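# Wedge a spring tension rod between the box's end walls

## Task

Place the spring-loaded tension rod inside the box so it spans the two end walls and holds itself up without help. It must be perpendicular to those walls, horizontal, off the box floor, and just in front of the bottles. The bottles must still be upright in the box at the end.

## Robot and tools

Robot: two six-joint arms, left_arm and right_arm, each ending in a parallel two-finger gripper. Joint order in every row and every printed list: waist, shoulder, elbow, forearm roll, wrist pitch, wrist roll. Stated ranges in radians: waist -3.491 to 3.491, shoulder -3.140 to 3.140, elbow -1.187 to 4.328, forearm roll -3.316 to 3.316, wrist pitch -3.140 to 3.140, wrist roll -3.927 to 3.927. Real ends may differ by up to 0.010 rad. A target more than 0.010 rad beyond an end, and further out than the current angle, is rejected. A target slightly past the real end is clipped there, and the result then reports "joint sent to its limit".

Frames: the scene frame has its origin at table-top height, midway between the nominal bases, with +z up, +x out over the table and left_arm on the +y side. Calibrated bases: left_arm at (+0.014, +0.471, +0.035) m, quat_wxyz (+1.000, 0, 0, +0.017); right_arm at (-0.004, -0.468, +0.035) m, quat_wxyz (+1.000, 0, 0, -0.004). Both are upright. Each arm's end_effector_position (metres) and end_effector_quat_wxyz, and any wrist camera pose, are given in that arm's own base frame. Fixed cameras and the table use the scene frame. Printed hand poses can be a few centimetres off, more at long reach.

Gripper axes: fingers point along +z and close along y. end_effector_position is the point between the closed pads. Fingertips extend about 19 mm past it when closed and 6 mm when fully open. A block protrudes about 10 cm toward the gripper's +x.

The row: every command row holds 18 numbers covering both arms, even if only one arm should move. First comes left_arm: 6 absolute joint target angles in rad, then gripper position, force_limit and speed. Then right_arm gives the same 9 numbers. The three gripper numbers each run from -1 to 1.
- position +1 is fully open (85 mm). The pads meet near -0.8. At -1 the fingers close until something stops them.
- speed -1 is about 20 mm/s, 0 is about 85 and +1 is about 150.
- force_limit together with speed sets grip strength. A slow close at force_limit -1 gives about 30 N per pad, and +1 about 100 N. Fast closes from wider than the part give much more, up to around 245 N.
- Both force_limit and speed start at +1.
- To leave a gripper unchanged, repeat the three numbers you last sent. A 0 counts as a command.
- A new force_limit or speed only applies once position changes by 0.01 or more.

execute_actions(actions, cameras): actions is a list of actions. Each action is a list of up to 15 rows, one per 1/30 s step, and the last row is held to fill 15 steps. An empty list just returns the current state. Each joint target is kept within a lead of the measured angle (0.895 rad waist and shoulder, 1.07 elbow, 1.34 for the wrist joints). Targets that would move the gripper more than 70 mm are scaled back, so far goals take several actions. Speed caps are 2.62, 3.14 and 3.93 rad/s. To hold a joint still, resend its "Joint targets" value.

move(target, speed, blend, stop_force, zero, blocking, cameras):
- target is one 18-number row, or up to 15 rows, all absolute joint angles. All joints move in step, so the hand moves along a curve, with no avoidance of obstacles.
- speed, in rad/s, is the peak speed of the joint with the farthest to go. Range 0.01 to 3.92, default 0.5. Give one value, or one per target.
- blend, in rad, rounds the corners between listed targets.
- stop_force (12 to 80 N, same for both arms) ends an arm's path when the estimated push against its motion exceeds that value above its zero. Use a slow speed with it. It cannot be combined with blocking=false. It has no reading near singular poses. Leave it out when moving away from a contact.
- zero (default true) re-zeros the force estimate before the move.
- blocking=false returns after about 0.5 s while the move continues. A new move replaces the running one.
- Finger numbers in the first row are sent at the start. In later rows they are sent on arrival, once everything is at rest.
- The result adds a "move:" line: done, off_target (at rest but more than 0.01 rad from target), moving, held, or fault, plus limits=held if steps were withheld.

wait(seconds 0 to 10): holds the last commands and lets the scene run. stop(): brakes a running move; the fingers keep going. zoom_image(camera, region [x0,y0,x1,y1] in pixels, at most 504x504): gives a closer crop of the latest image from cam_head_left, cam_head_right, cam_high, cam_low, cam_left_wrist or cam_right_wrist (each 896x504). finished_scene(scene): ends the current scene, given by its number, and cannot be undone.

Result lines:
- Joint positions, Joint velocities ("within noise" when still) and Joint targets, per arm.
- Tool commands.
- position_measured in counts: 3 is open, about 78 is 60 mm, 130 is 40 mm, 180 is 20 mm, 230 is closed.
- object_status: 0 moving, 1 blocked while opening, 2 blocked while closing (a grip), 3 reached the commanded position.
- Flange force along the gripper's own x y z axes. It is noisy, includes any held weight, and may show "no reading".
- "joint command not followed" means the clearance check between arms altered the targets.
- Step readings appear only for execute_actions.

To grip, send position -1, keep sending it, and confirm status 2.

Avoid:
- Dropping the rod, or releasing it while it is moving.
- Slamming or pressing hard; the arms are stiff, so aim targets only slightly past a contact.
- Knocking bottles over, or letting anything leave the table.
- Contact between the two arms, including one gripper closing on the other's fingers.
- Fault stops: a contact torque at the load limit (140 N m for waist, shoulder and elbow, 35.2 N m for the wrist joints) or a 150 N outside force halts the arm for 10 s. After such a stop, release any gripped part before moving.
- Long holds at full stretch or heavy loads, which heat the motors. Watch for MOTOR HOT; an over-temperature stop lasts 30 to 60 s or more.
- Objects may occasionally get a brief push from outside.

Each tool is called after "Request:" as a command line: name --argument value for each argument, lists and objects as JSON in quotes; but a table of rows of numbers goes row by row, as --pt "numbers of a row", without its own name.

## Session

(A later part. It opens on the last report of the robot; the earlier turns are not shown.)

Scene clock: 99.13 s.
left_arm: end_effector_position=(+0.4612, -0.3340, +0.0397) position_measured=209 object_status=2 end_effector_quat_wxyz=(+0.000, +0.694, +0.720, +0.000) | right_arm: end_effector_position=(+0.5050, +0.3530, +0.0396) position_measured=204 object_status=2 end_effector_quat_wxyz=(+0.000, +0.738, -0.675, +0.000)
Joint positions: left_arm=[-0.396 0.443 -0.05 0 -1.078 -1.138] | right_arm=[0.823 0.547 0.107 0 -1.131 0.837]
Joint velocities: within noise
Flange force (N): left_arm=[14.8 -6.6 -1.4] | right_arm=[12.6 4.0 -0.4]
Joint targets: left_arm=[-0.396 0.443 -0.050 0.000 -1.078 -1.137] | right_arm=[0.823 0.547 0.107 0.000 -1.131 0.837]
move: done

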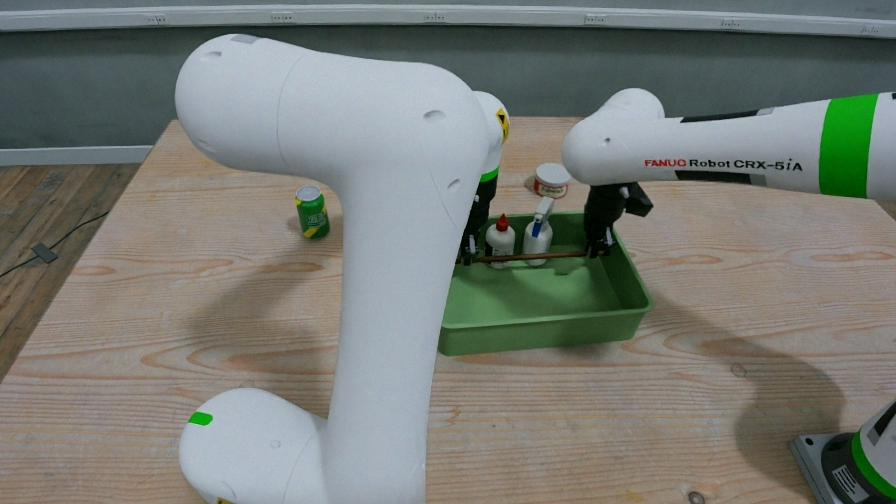

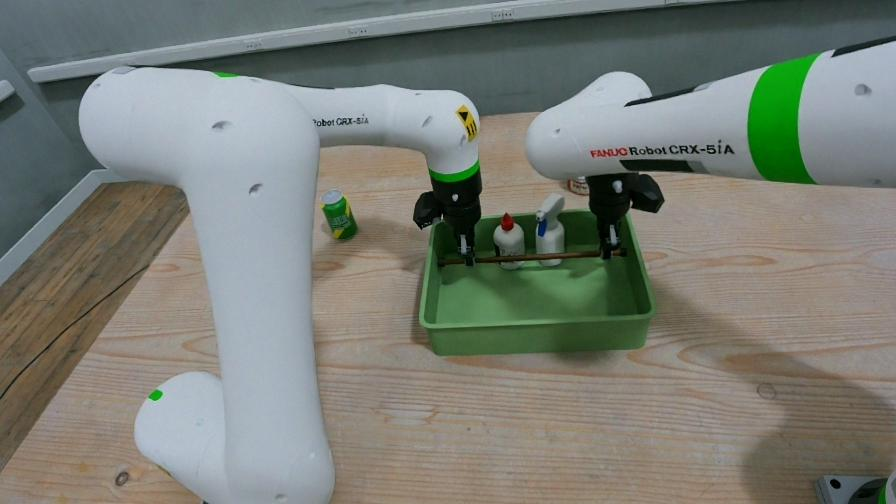

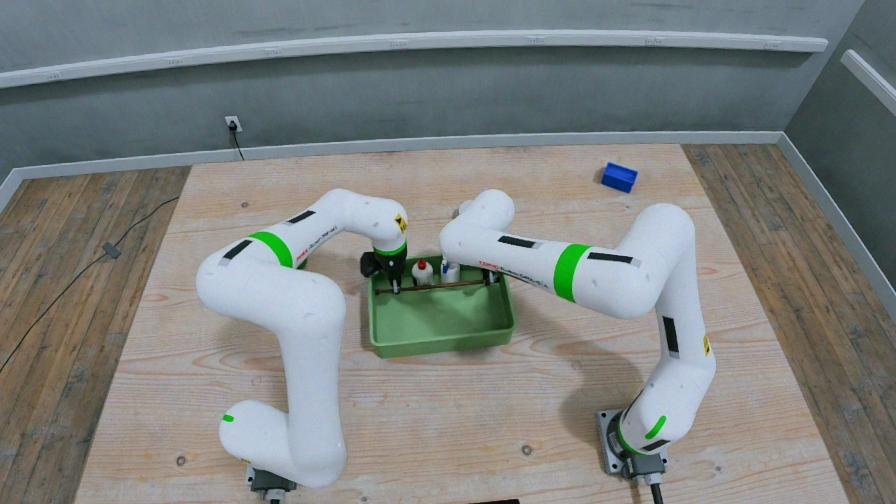

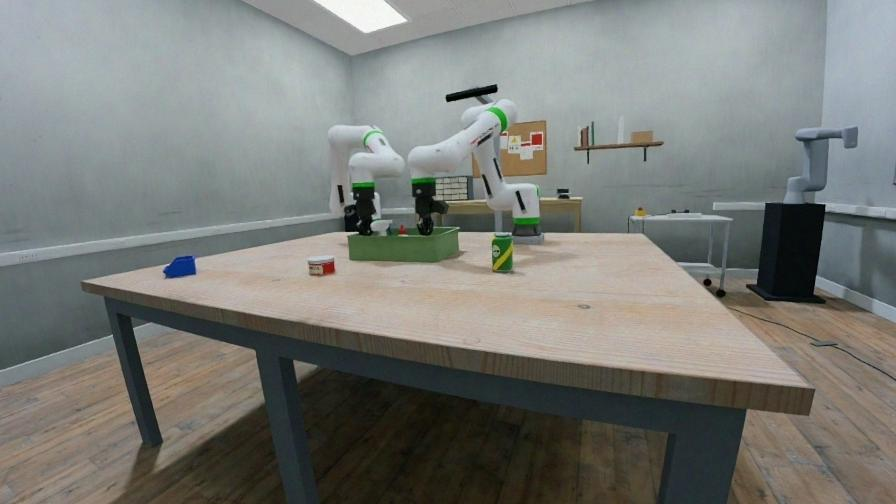

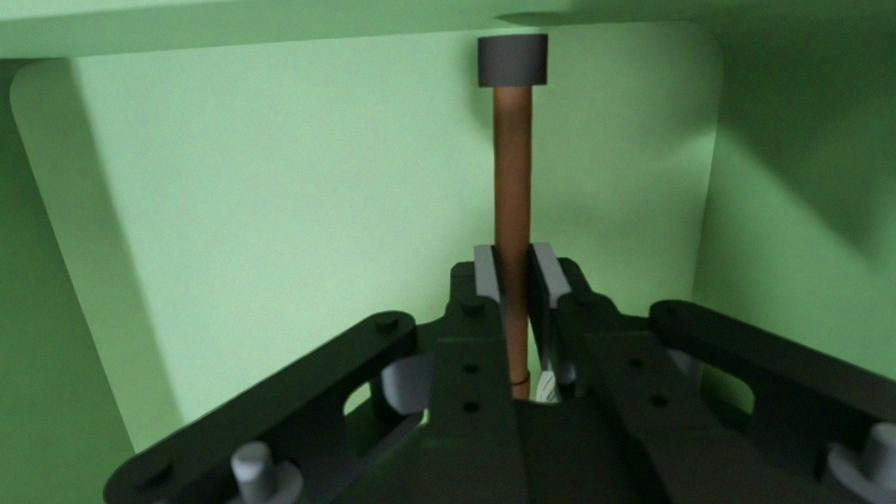

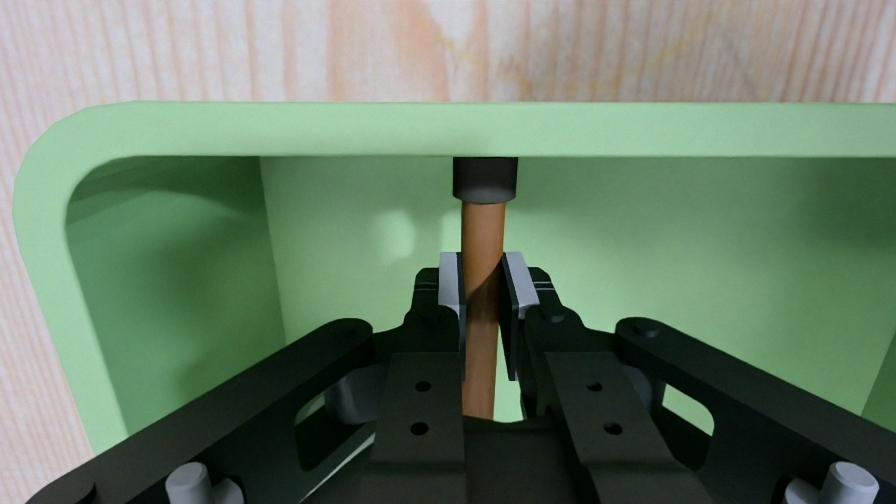

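Request:
move --target '[-0.3799,0.4291,-0.0701,0,-1.0716,-1.1541,-0.98,0.5,-1,0.8105,0.5356,0.0893,0,-1.1245,0.8495,-0.98,0.5,-1]' --speed 0.01 --stop_force 12 --cameras '["cam_head_right","cam_high","cam_left_wrist","cam_right_wrist"]'

Request:
zoom_image --camera "cam_head_right" --region '[405, 180, 665, 340]'

Scene clock: 104.20 s.
left_arm: end_effector_position=(+0.4610, -0.3271, +0.0397) position_measured=209 object_status=2 end_effector_quat_wxyz=(+0.000, +0.694, +0.720, +0.000) | right_arm: end_effector_position=(+0.5055, +0.3463, +0.0397) position_measured=204 object_status=2 end_effector_quat_wxyz=(+0.000, +0.738, -0.675, +0.000)
Joint positions: left_arm=[-0.385 0.433 -0.064 0 -1.073 -1.149] | right_arm=[0.814 0.539 0.095 0 -1.126 0.846]
Joint velocities: within noise
Flange force (N): left_arm=[-1.8 -6.0 1.1] | right_arm=[-3.9 3.7 0.6]
Joint targets: left_arm=[-0.385 0.433 -0.064 0.000 -1.073 -1.149] | right_arm=[0.814 0.539 0.095 0.000 -1.126 0.846]
move: contact (left_arm, right_arm)
Images, in order (width x height): cam_head_right 896x504, cam_high 896x504, cam_left_wrist 896x504, cam_right_wrist 896x504.

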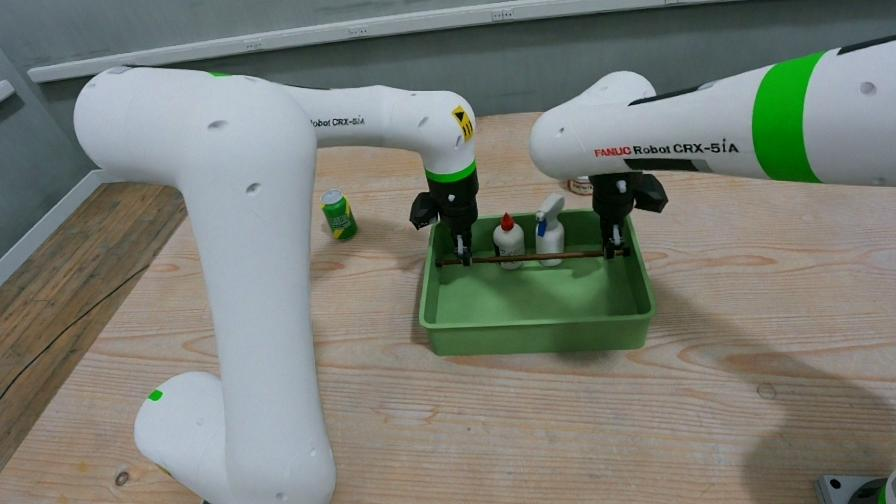

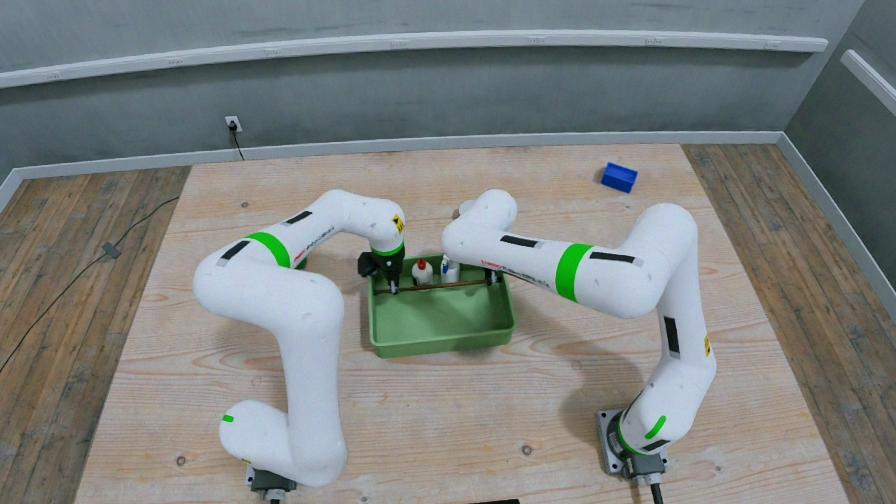

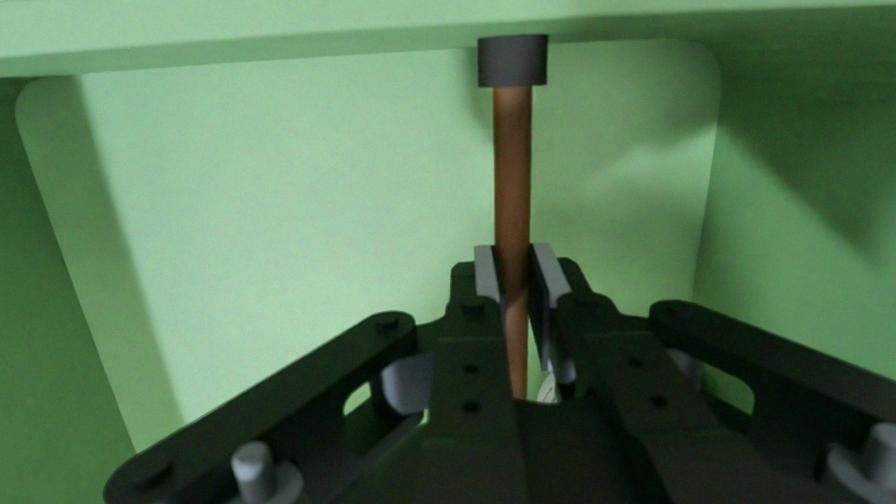

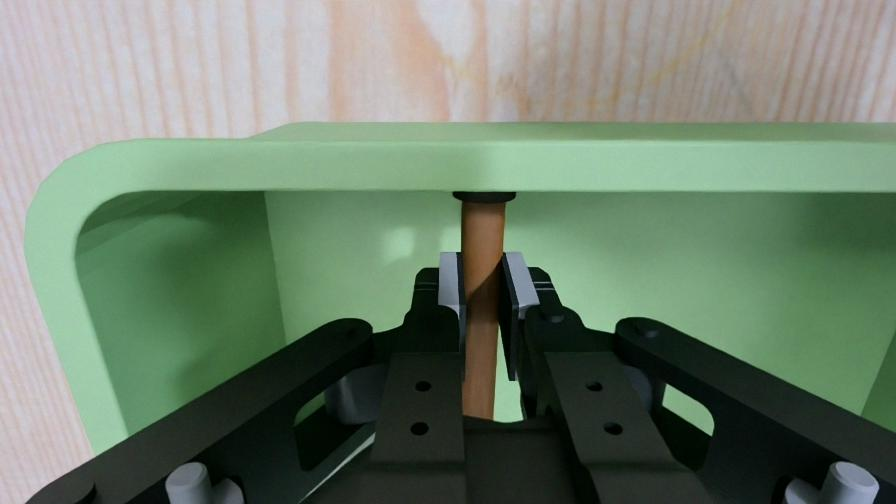

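Scaled by 1.938 from the camera's 896x504 image, which has a finer 1280x720 frame.

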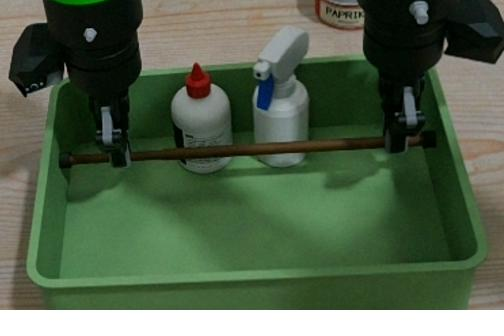

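Request:
move --target '[-0.385,0.433,-0.064,0,-1.073,-1.149,-0.98,0.5,-1,0.814,0.539,0.095,0,-1.126,0.846,-0.3,0.3,-1]' --speed 0.03 --cameras '["cam_head_right","cam_left_wrist","cam_right_wrist"]'

Request:
move --target '[-0.385,0.433,-0.064,0,-1.073,-1.149,-0.3,0.5,-1,0.814,0.539,0.095,0,-1.126,0.846,-0.3,0.3,-1]' --speed 0.03 --cameras '["cam_head_right","cam_left_wrist","cam_right_wrist"]'

Scene clock: 106.77 s.
left_arm: end_effector_position=(+0.4612, -0.3271, +0.0398) position_measured=209 object_status=2 end_effector_quat_wxyz=(+0.000, +0.694, +0.720, +0.000) | right_arm: end_effector_position=(+0.5058, +0.3462, +0.0398) position_measured=167 object_status=0 end_effector_quat_wxyz=(+0.000, +0.738, -0.675, +0.000)
Joint positions: left_arm=[-0.385 0.433 -0.064 0 -1.073 -1.149] | right_arm=[0.814 0.539 0.095 0 -1.126 0.846]
Joint velocities: within noise
Flange force (N): left_arm=[4.9 -5.3 1.2] | right_arm=[1.8 5.9 -1.0]
Joint targets: left_arm=[-0.385 0.433 -0.064 0.000 -1.073 -1.149] | right_arm=[0.814 0.539 0.095 0.000 -1.126 0.846]
move: done
Images, in order (width x height): cam_head_right 896x504, cam_left_wrist 896x504, cam_right_wrist 896x504.

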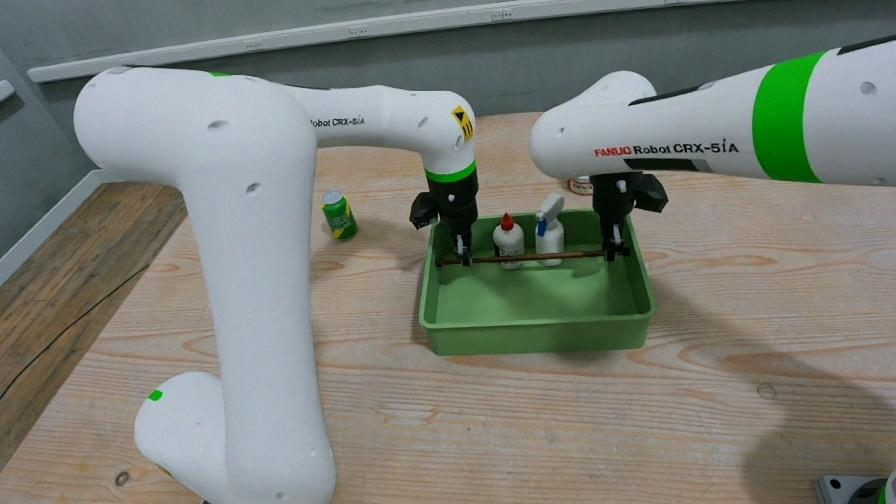

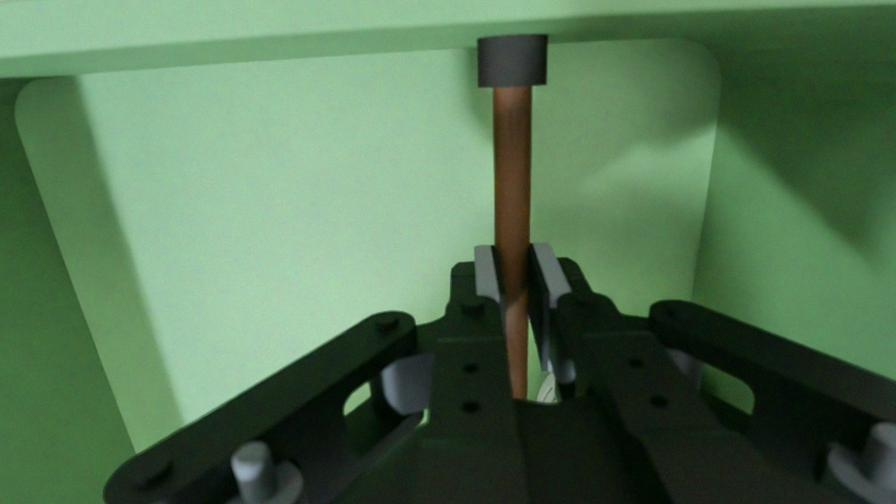

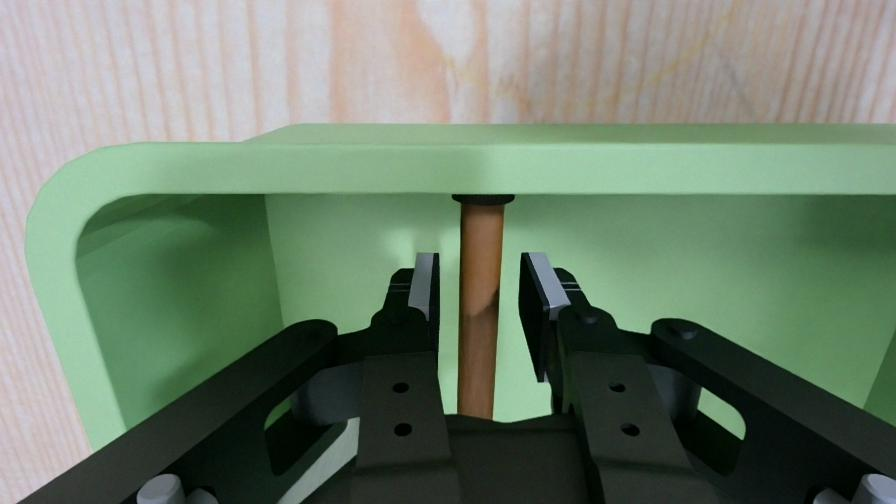

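Scene clock: 107.83 s.
left_arm: end_effector_position=(+0.4612, -0.3272, +0.0398) position_measured=167 object_status=0 end_effector_quat_wxyz=(+0.000, +0.694, +0.720, +0.000) | right_arm: end_effector_position=(+0.5058, +0.3462, +0.0398) position_measured=167 object_status=3 end_effector_quat_wxyz=(+0.000, +0.738, -0.675, +0.000)
Joint positions: left_arm=[-0.385 0.433 -0.064 0 -1.073 -1.149] | right_arm=[0.814 0.539 0.095 0 -1.126 0.846]
Joint velocities: within noise
Flange force (N): left_arm=[4.8 -4.7 -1.9] | right_arm=[2.4 6.4 -0.5]
Joint targets: left_arm=[-0.385 0.433 -0.064 0.000 -1.073 -1.149] | right_arm=[0.814 0.539 0.095 0.000 -1.126 0.846]
move: done
Images, in order (width x height): cam_head_right 896x504, cam_left_wrist 896x504, cam_right_wrist 896x504.

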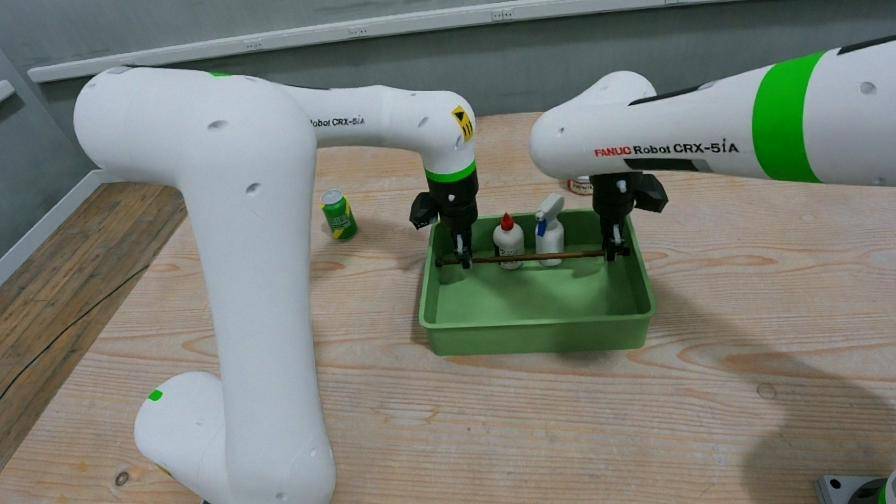

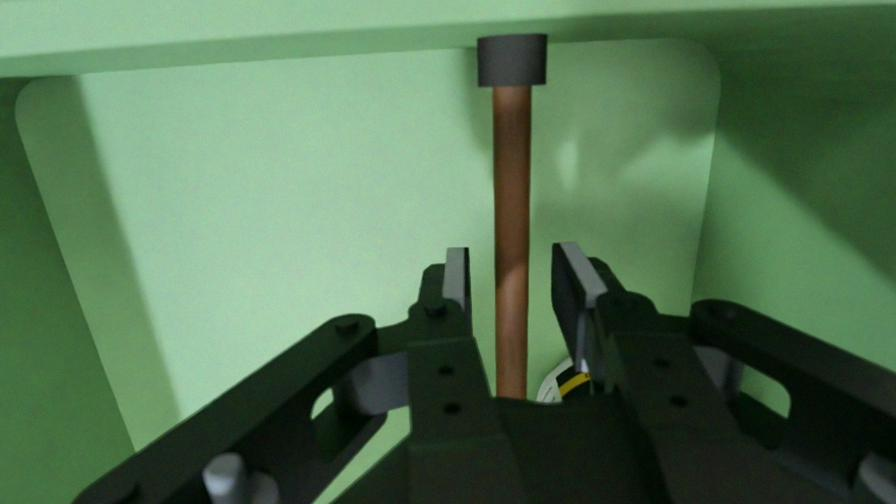

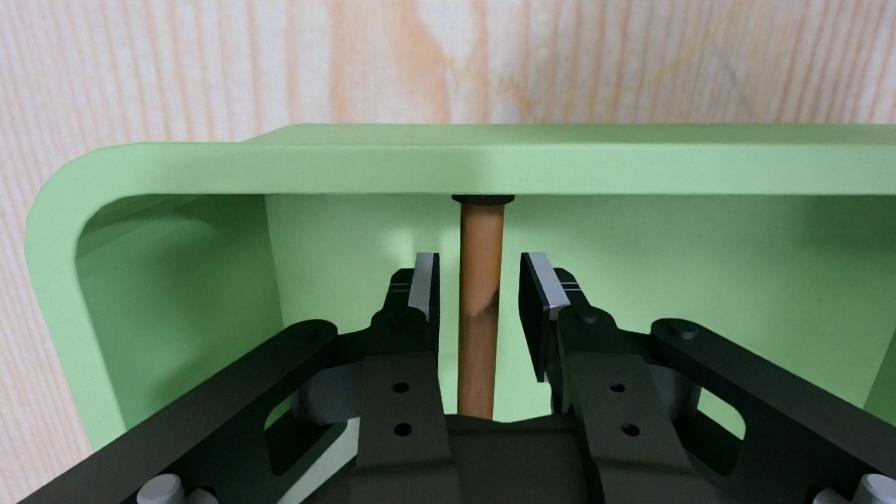

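Request:
move --pt "-0.385 0.4051 -0.0366 0 -1.1291 -1.149 -0.3 0.5 -1 0.814 0.5139 0.1223 0 -1.1792 0.846 -0.3 0.3 -1" --pt "-0.385 0.3715 0.0052 0 -1.2045 -1.149 -0.3 0.5 -1 0.814 0.4838 0.1646 0 -1.2516 0.846 -0.3 0.3 -1" --pt "-0.385 0.3229 0.1099 0 -1.3578 -1.149 -0.3 0.5 -1 0.814 0.4411 0.2716 0 -1.4013 0.846 -0.3 0.3 -1" --speed '[0.04,0.1,0.2]'

Request:
zoom_image --camera "cam_head_right" --region '[405, 180, 665, 340]'

Request:
zoom_image --camera "cam_high" --region '[345, 230, 525, 370]'

Scene clock: 114.57 s.
left_arm: end_effector_position=(+0.4613, -0.3272, +0.1705) position_measured=167 object_status=3 end_effector_quat_wxyz=(+0.000, +0.694, +0.720, +0.000) | right_arm: end_effector_position=(+0.5057, +0.3461, +0.1708) position_measured=167 object_status=3 end_effector_quat_wxyz=(+0.000, +0.738, -0.675, +0.000)
Joint positions: left_arm=[-0.385 0.323 0.11 0 -1.358 -1.149] | right_arm=[0.814 0.441 0.272 0 -1.401 0.846]
Joint velocities: within noise
Flange force (N): left_arm=[4.4 -4.3 -0.2] | right_arm=[2.7 6.9 1.1]
Joint targets: left_arm=[-0.385 0.323 0.110 0.000 -1.358 -1.149] | right_arm=[0.814 0.441 0.272 0.000 -1.401 0.846]
move: done

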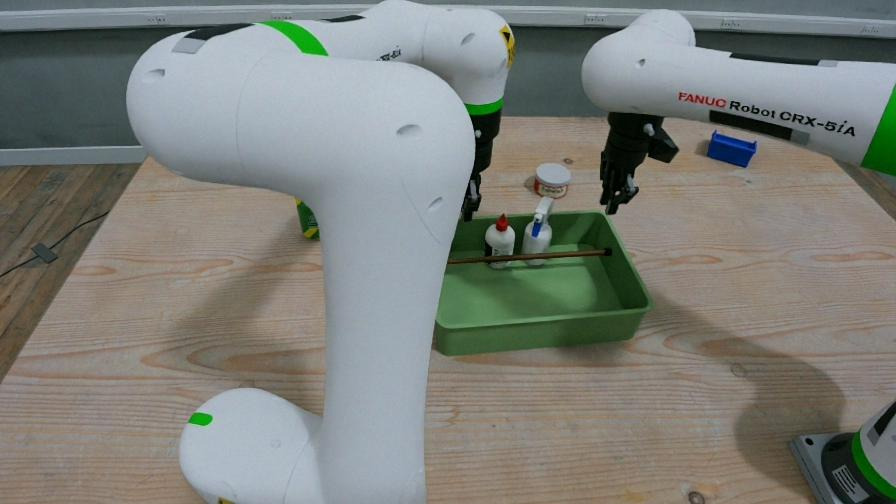

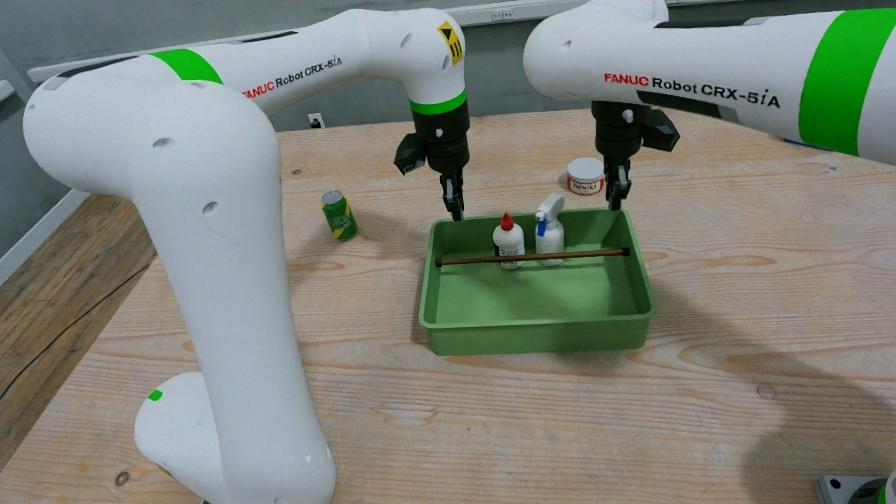

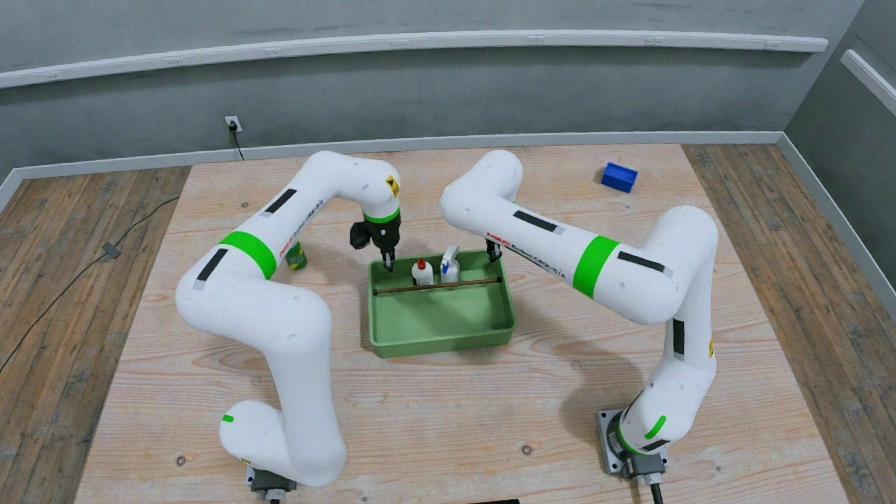

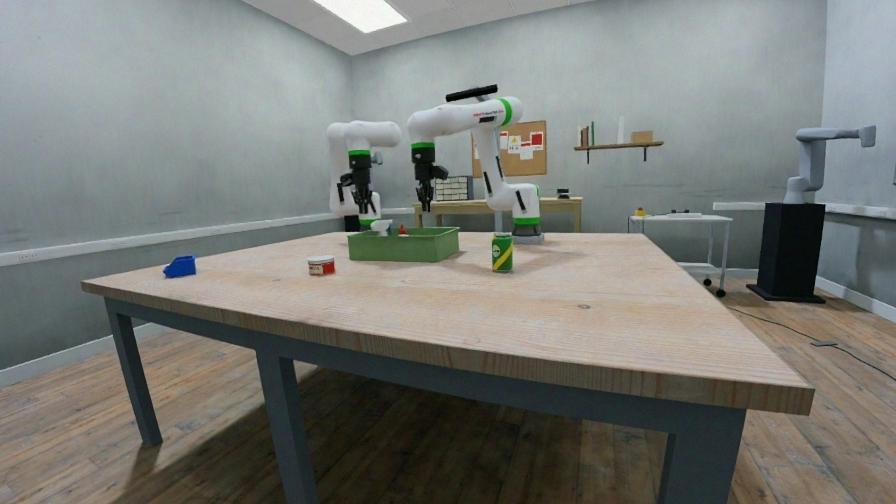

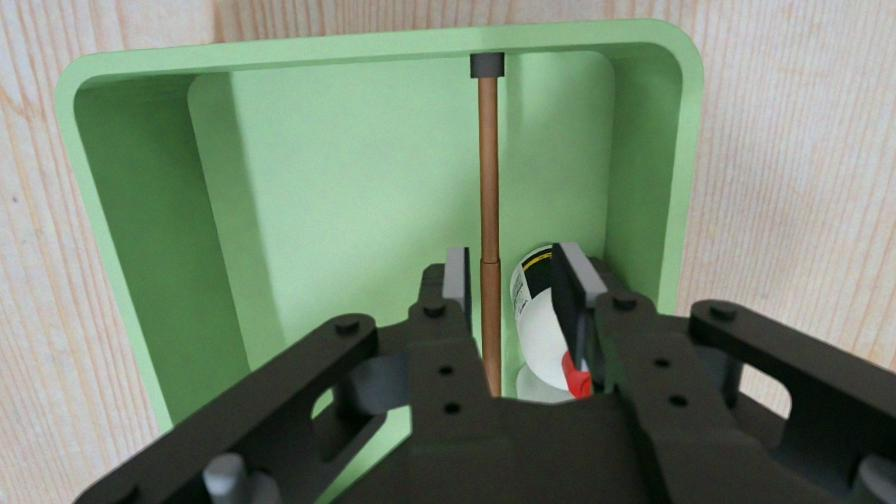

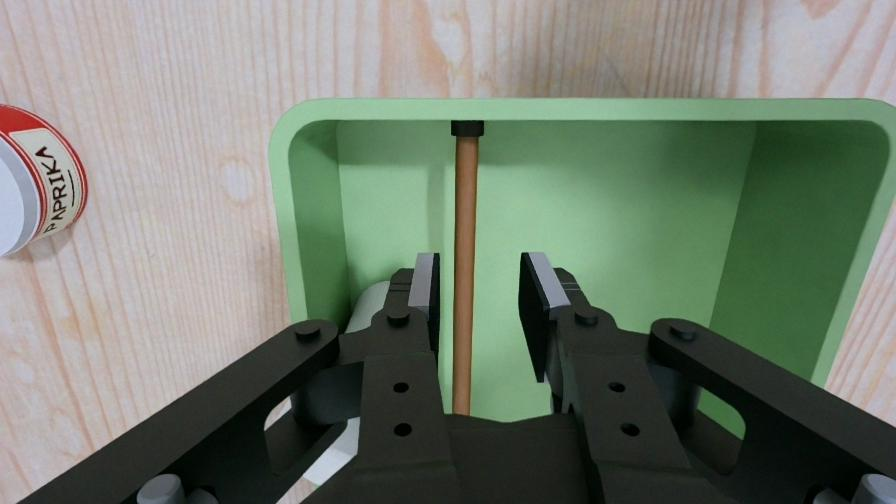

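Scaled by 1.938 from the camera's 896x504 image, which has a finer 1280x720 frame.

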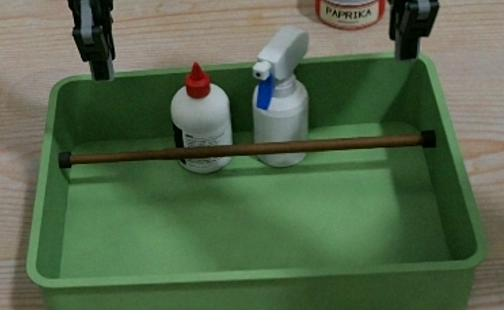

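Scaled by 2.800 from the camera's 896x504 image, which has a finer 1280x720 frame.

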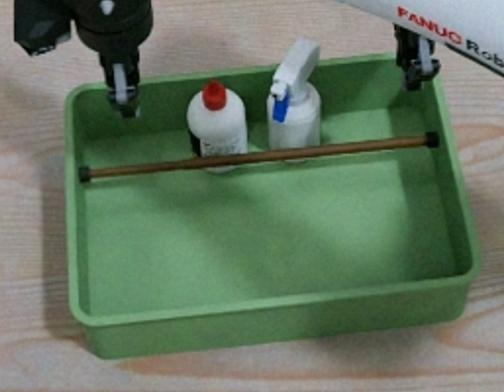

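Request:
finished_scene --scene 2

The scene is finished: the task was done.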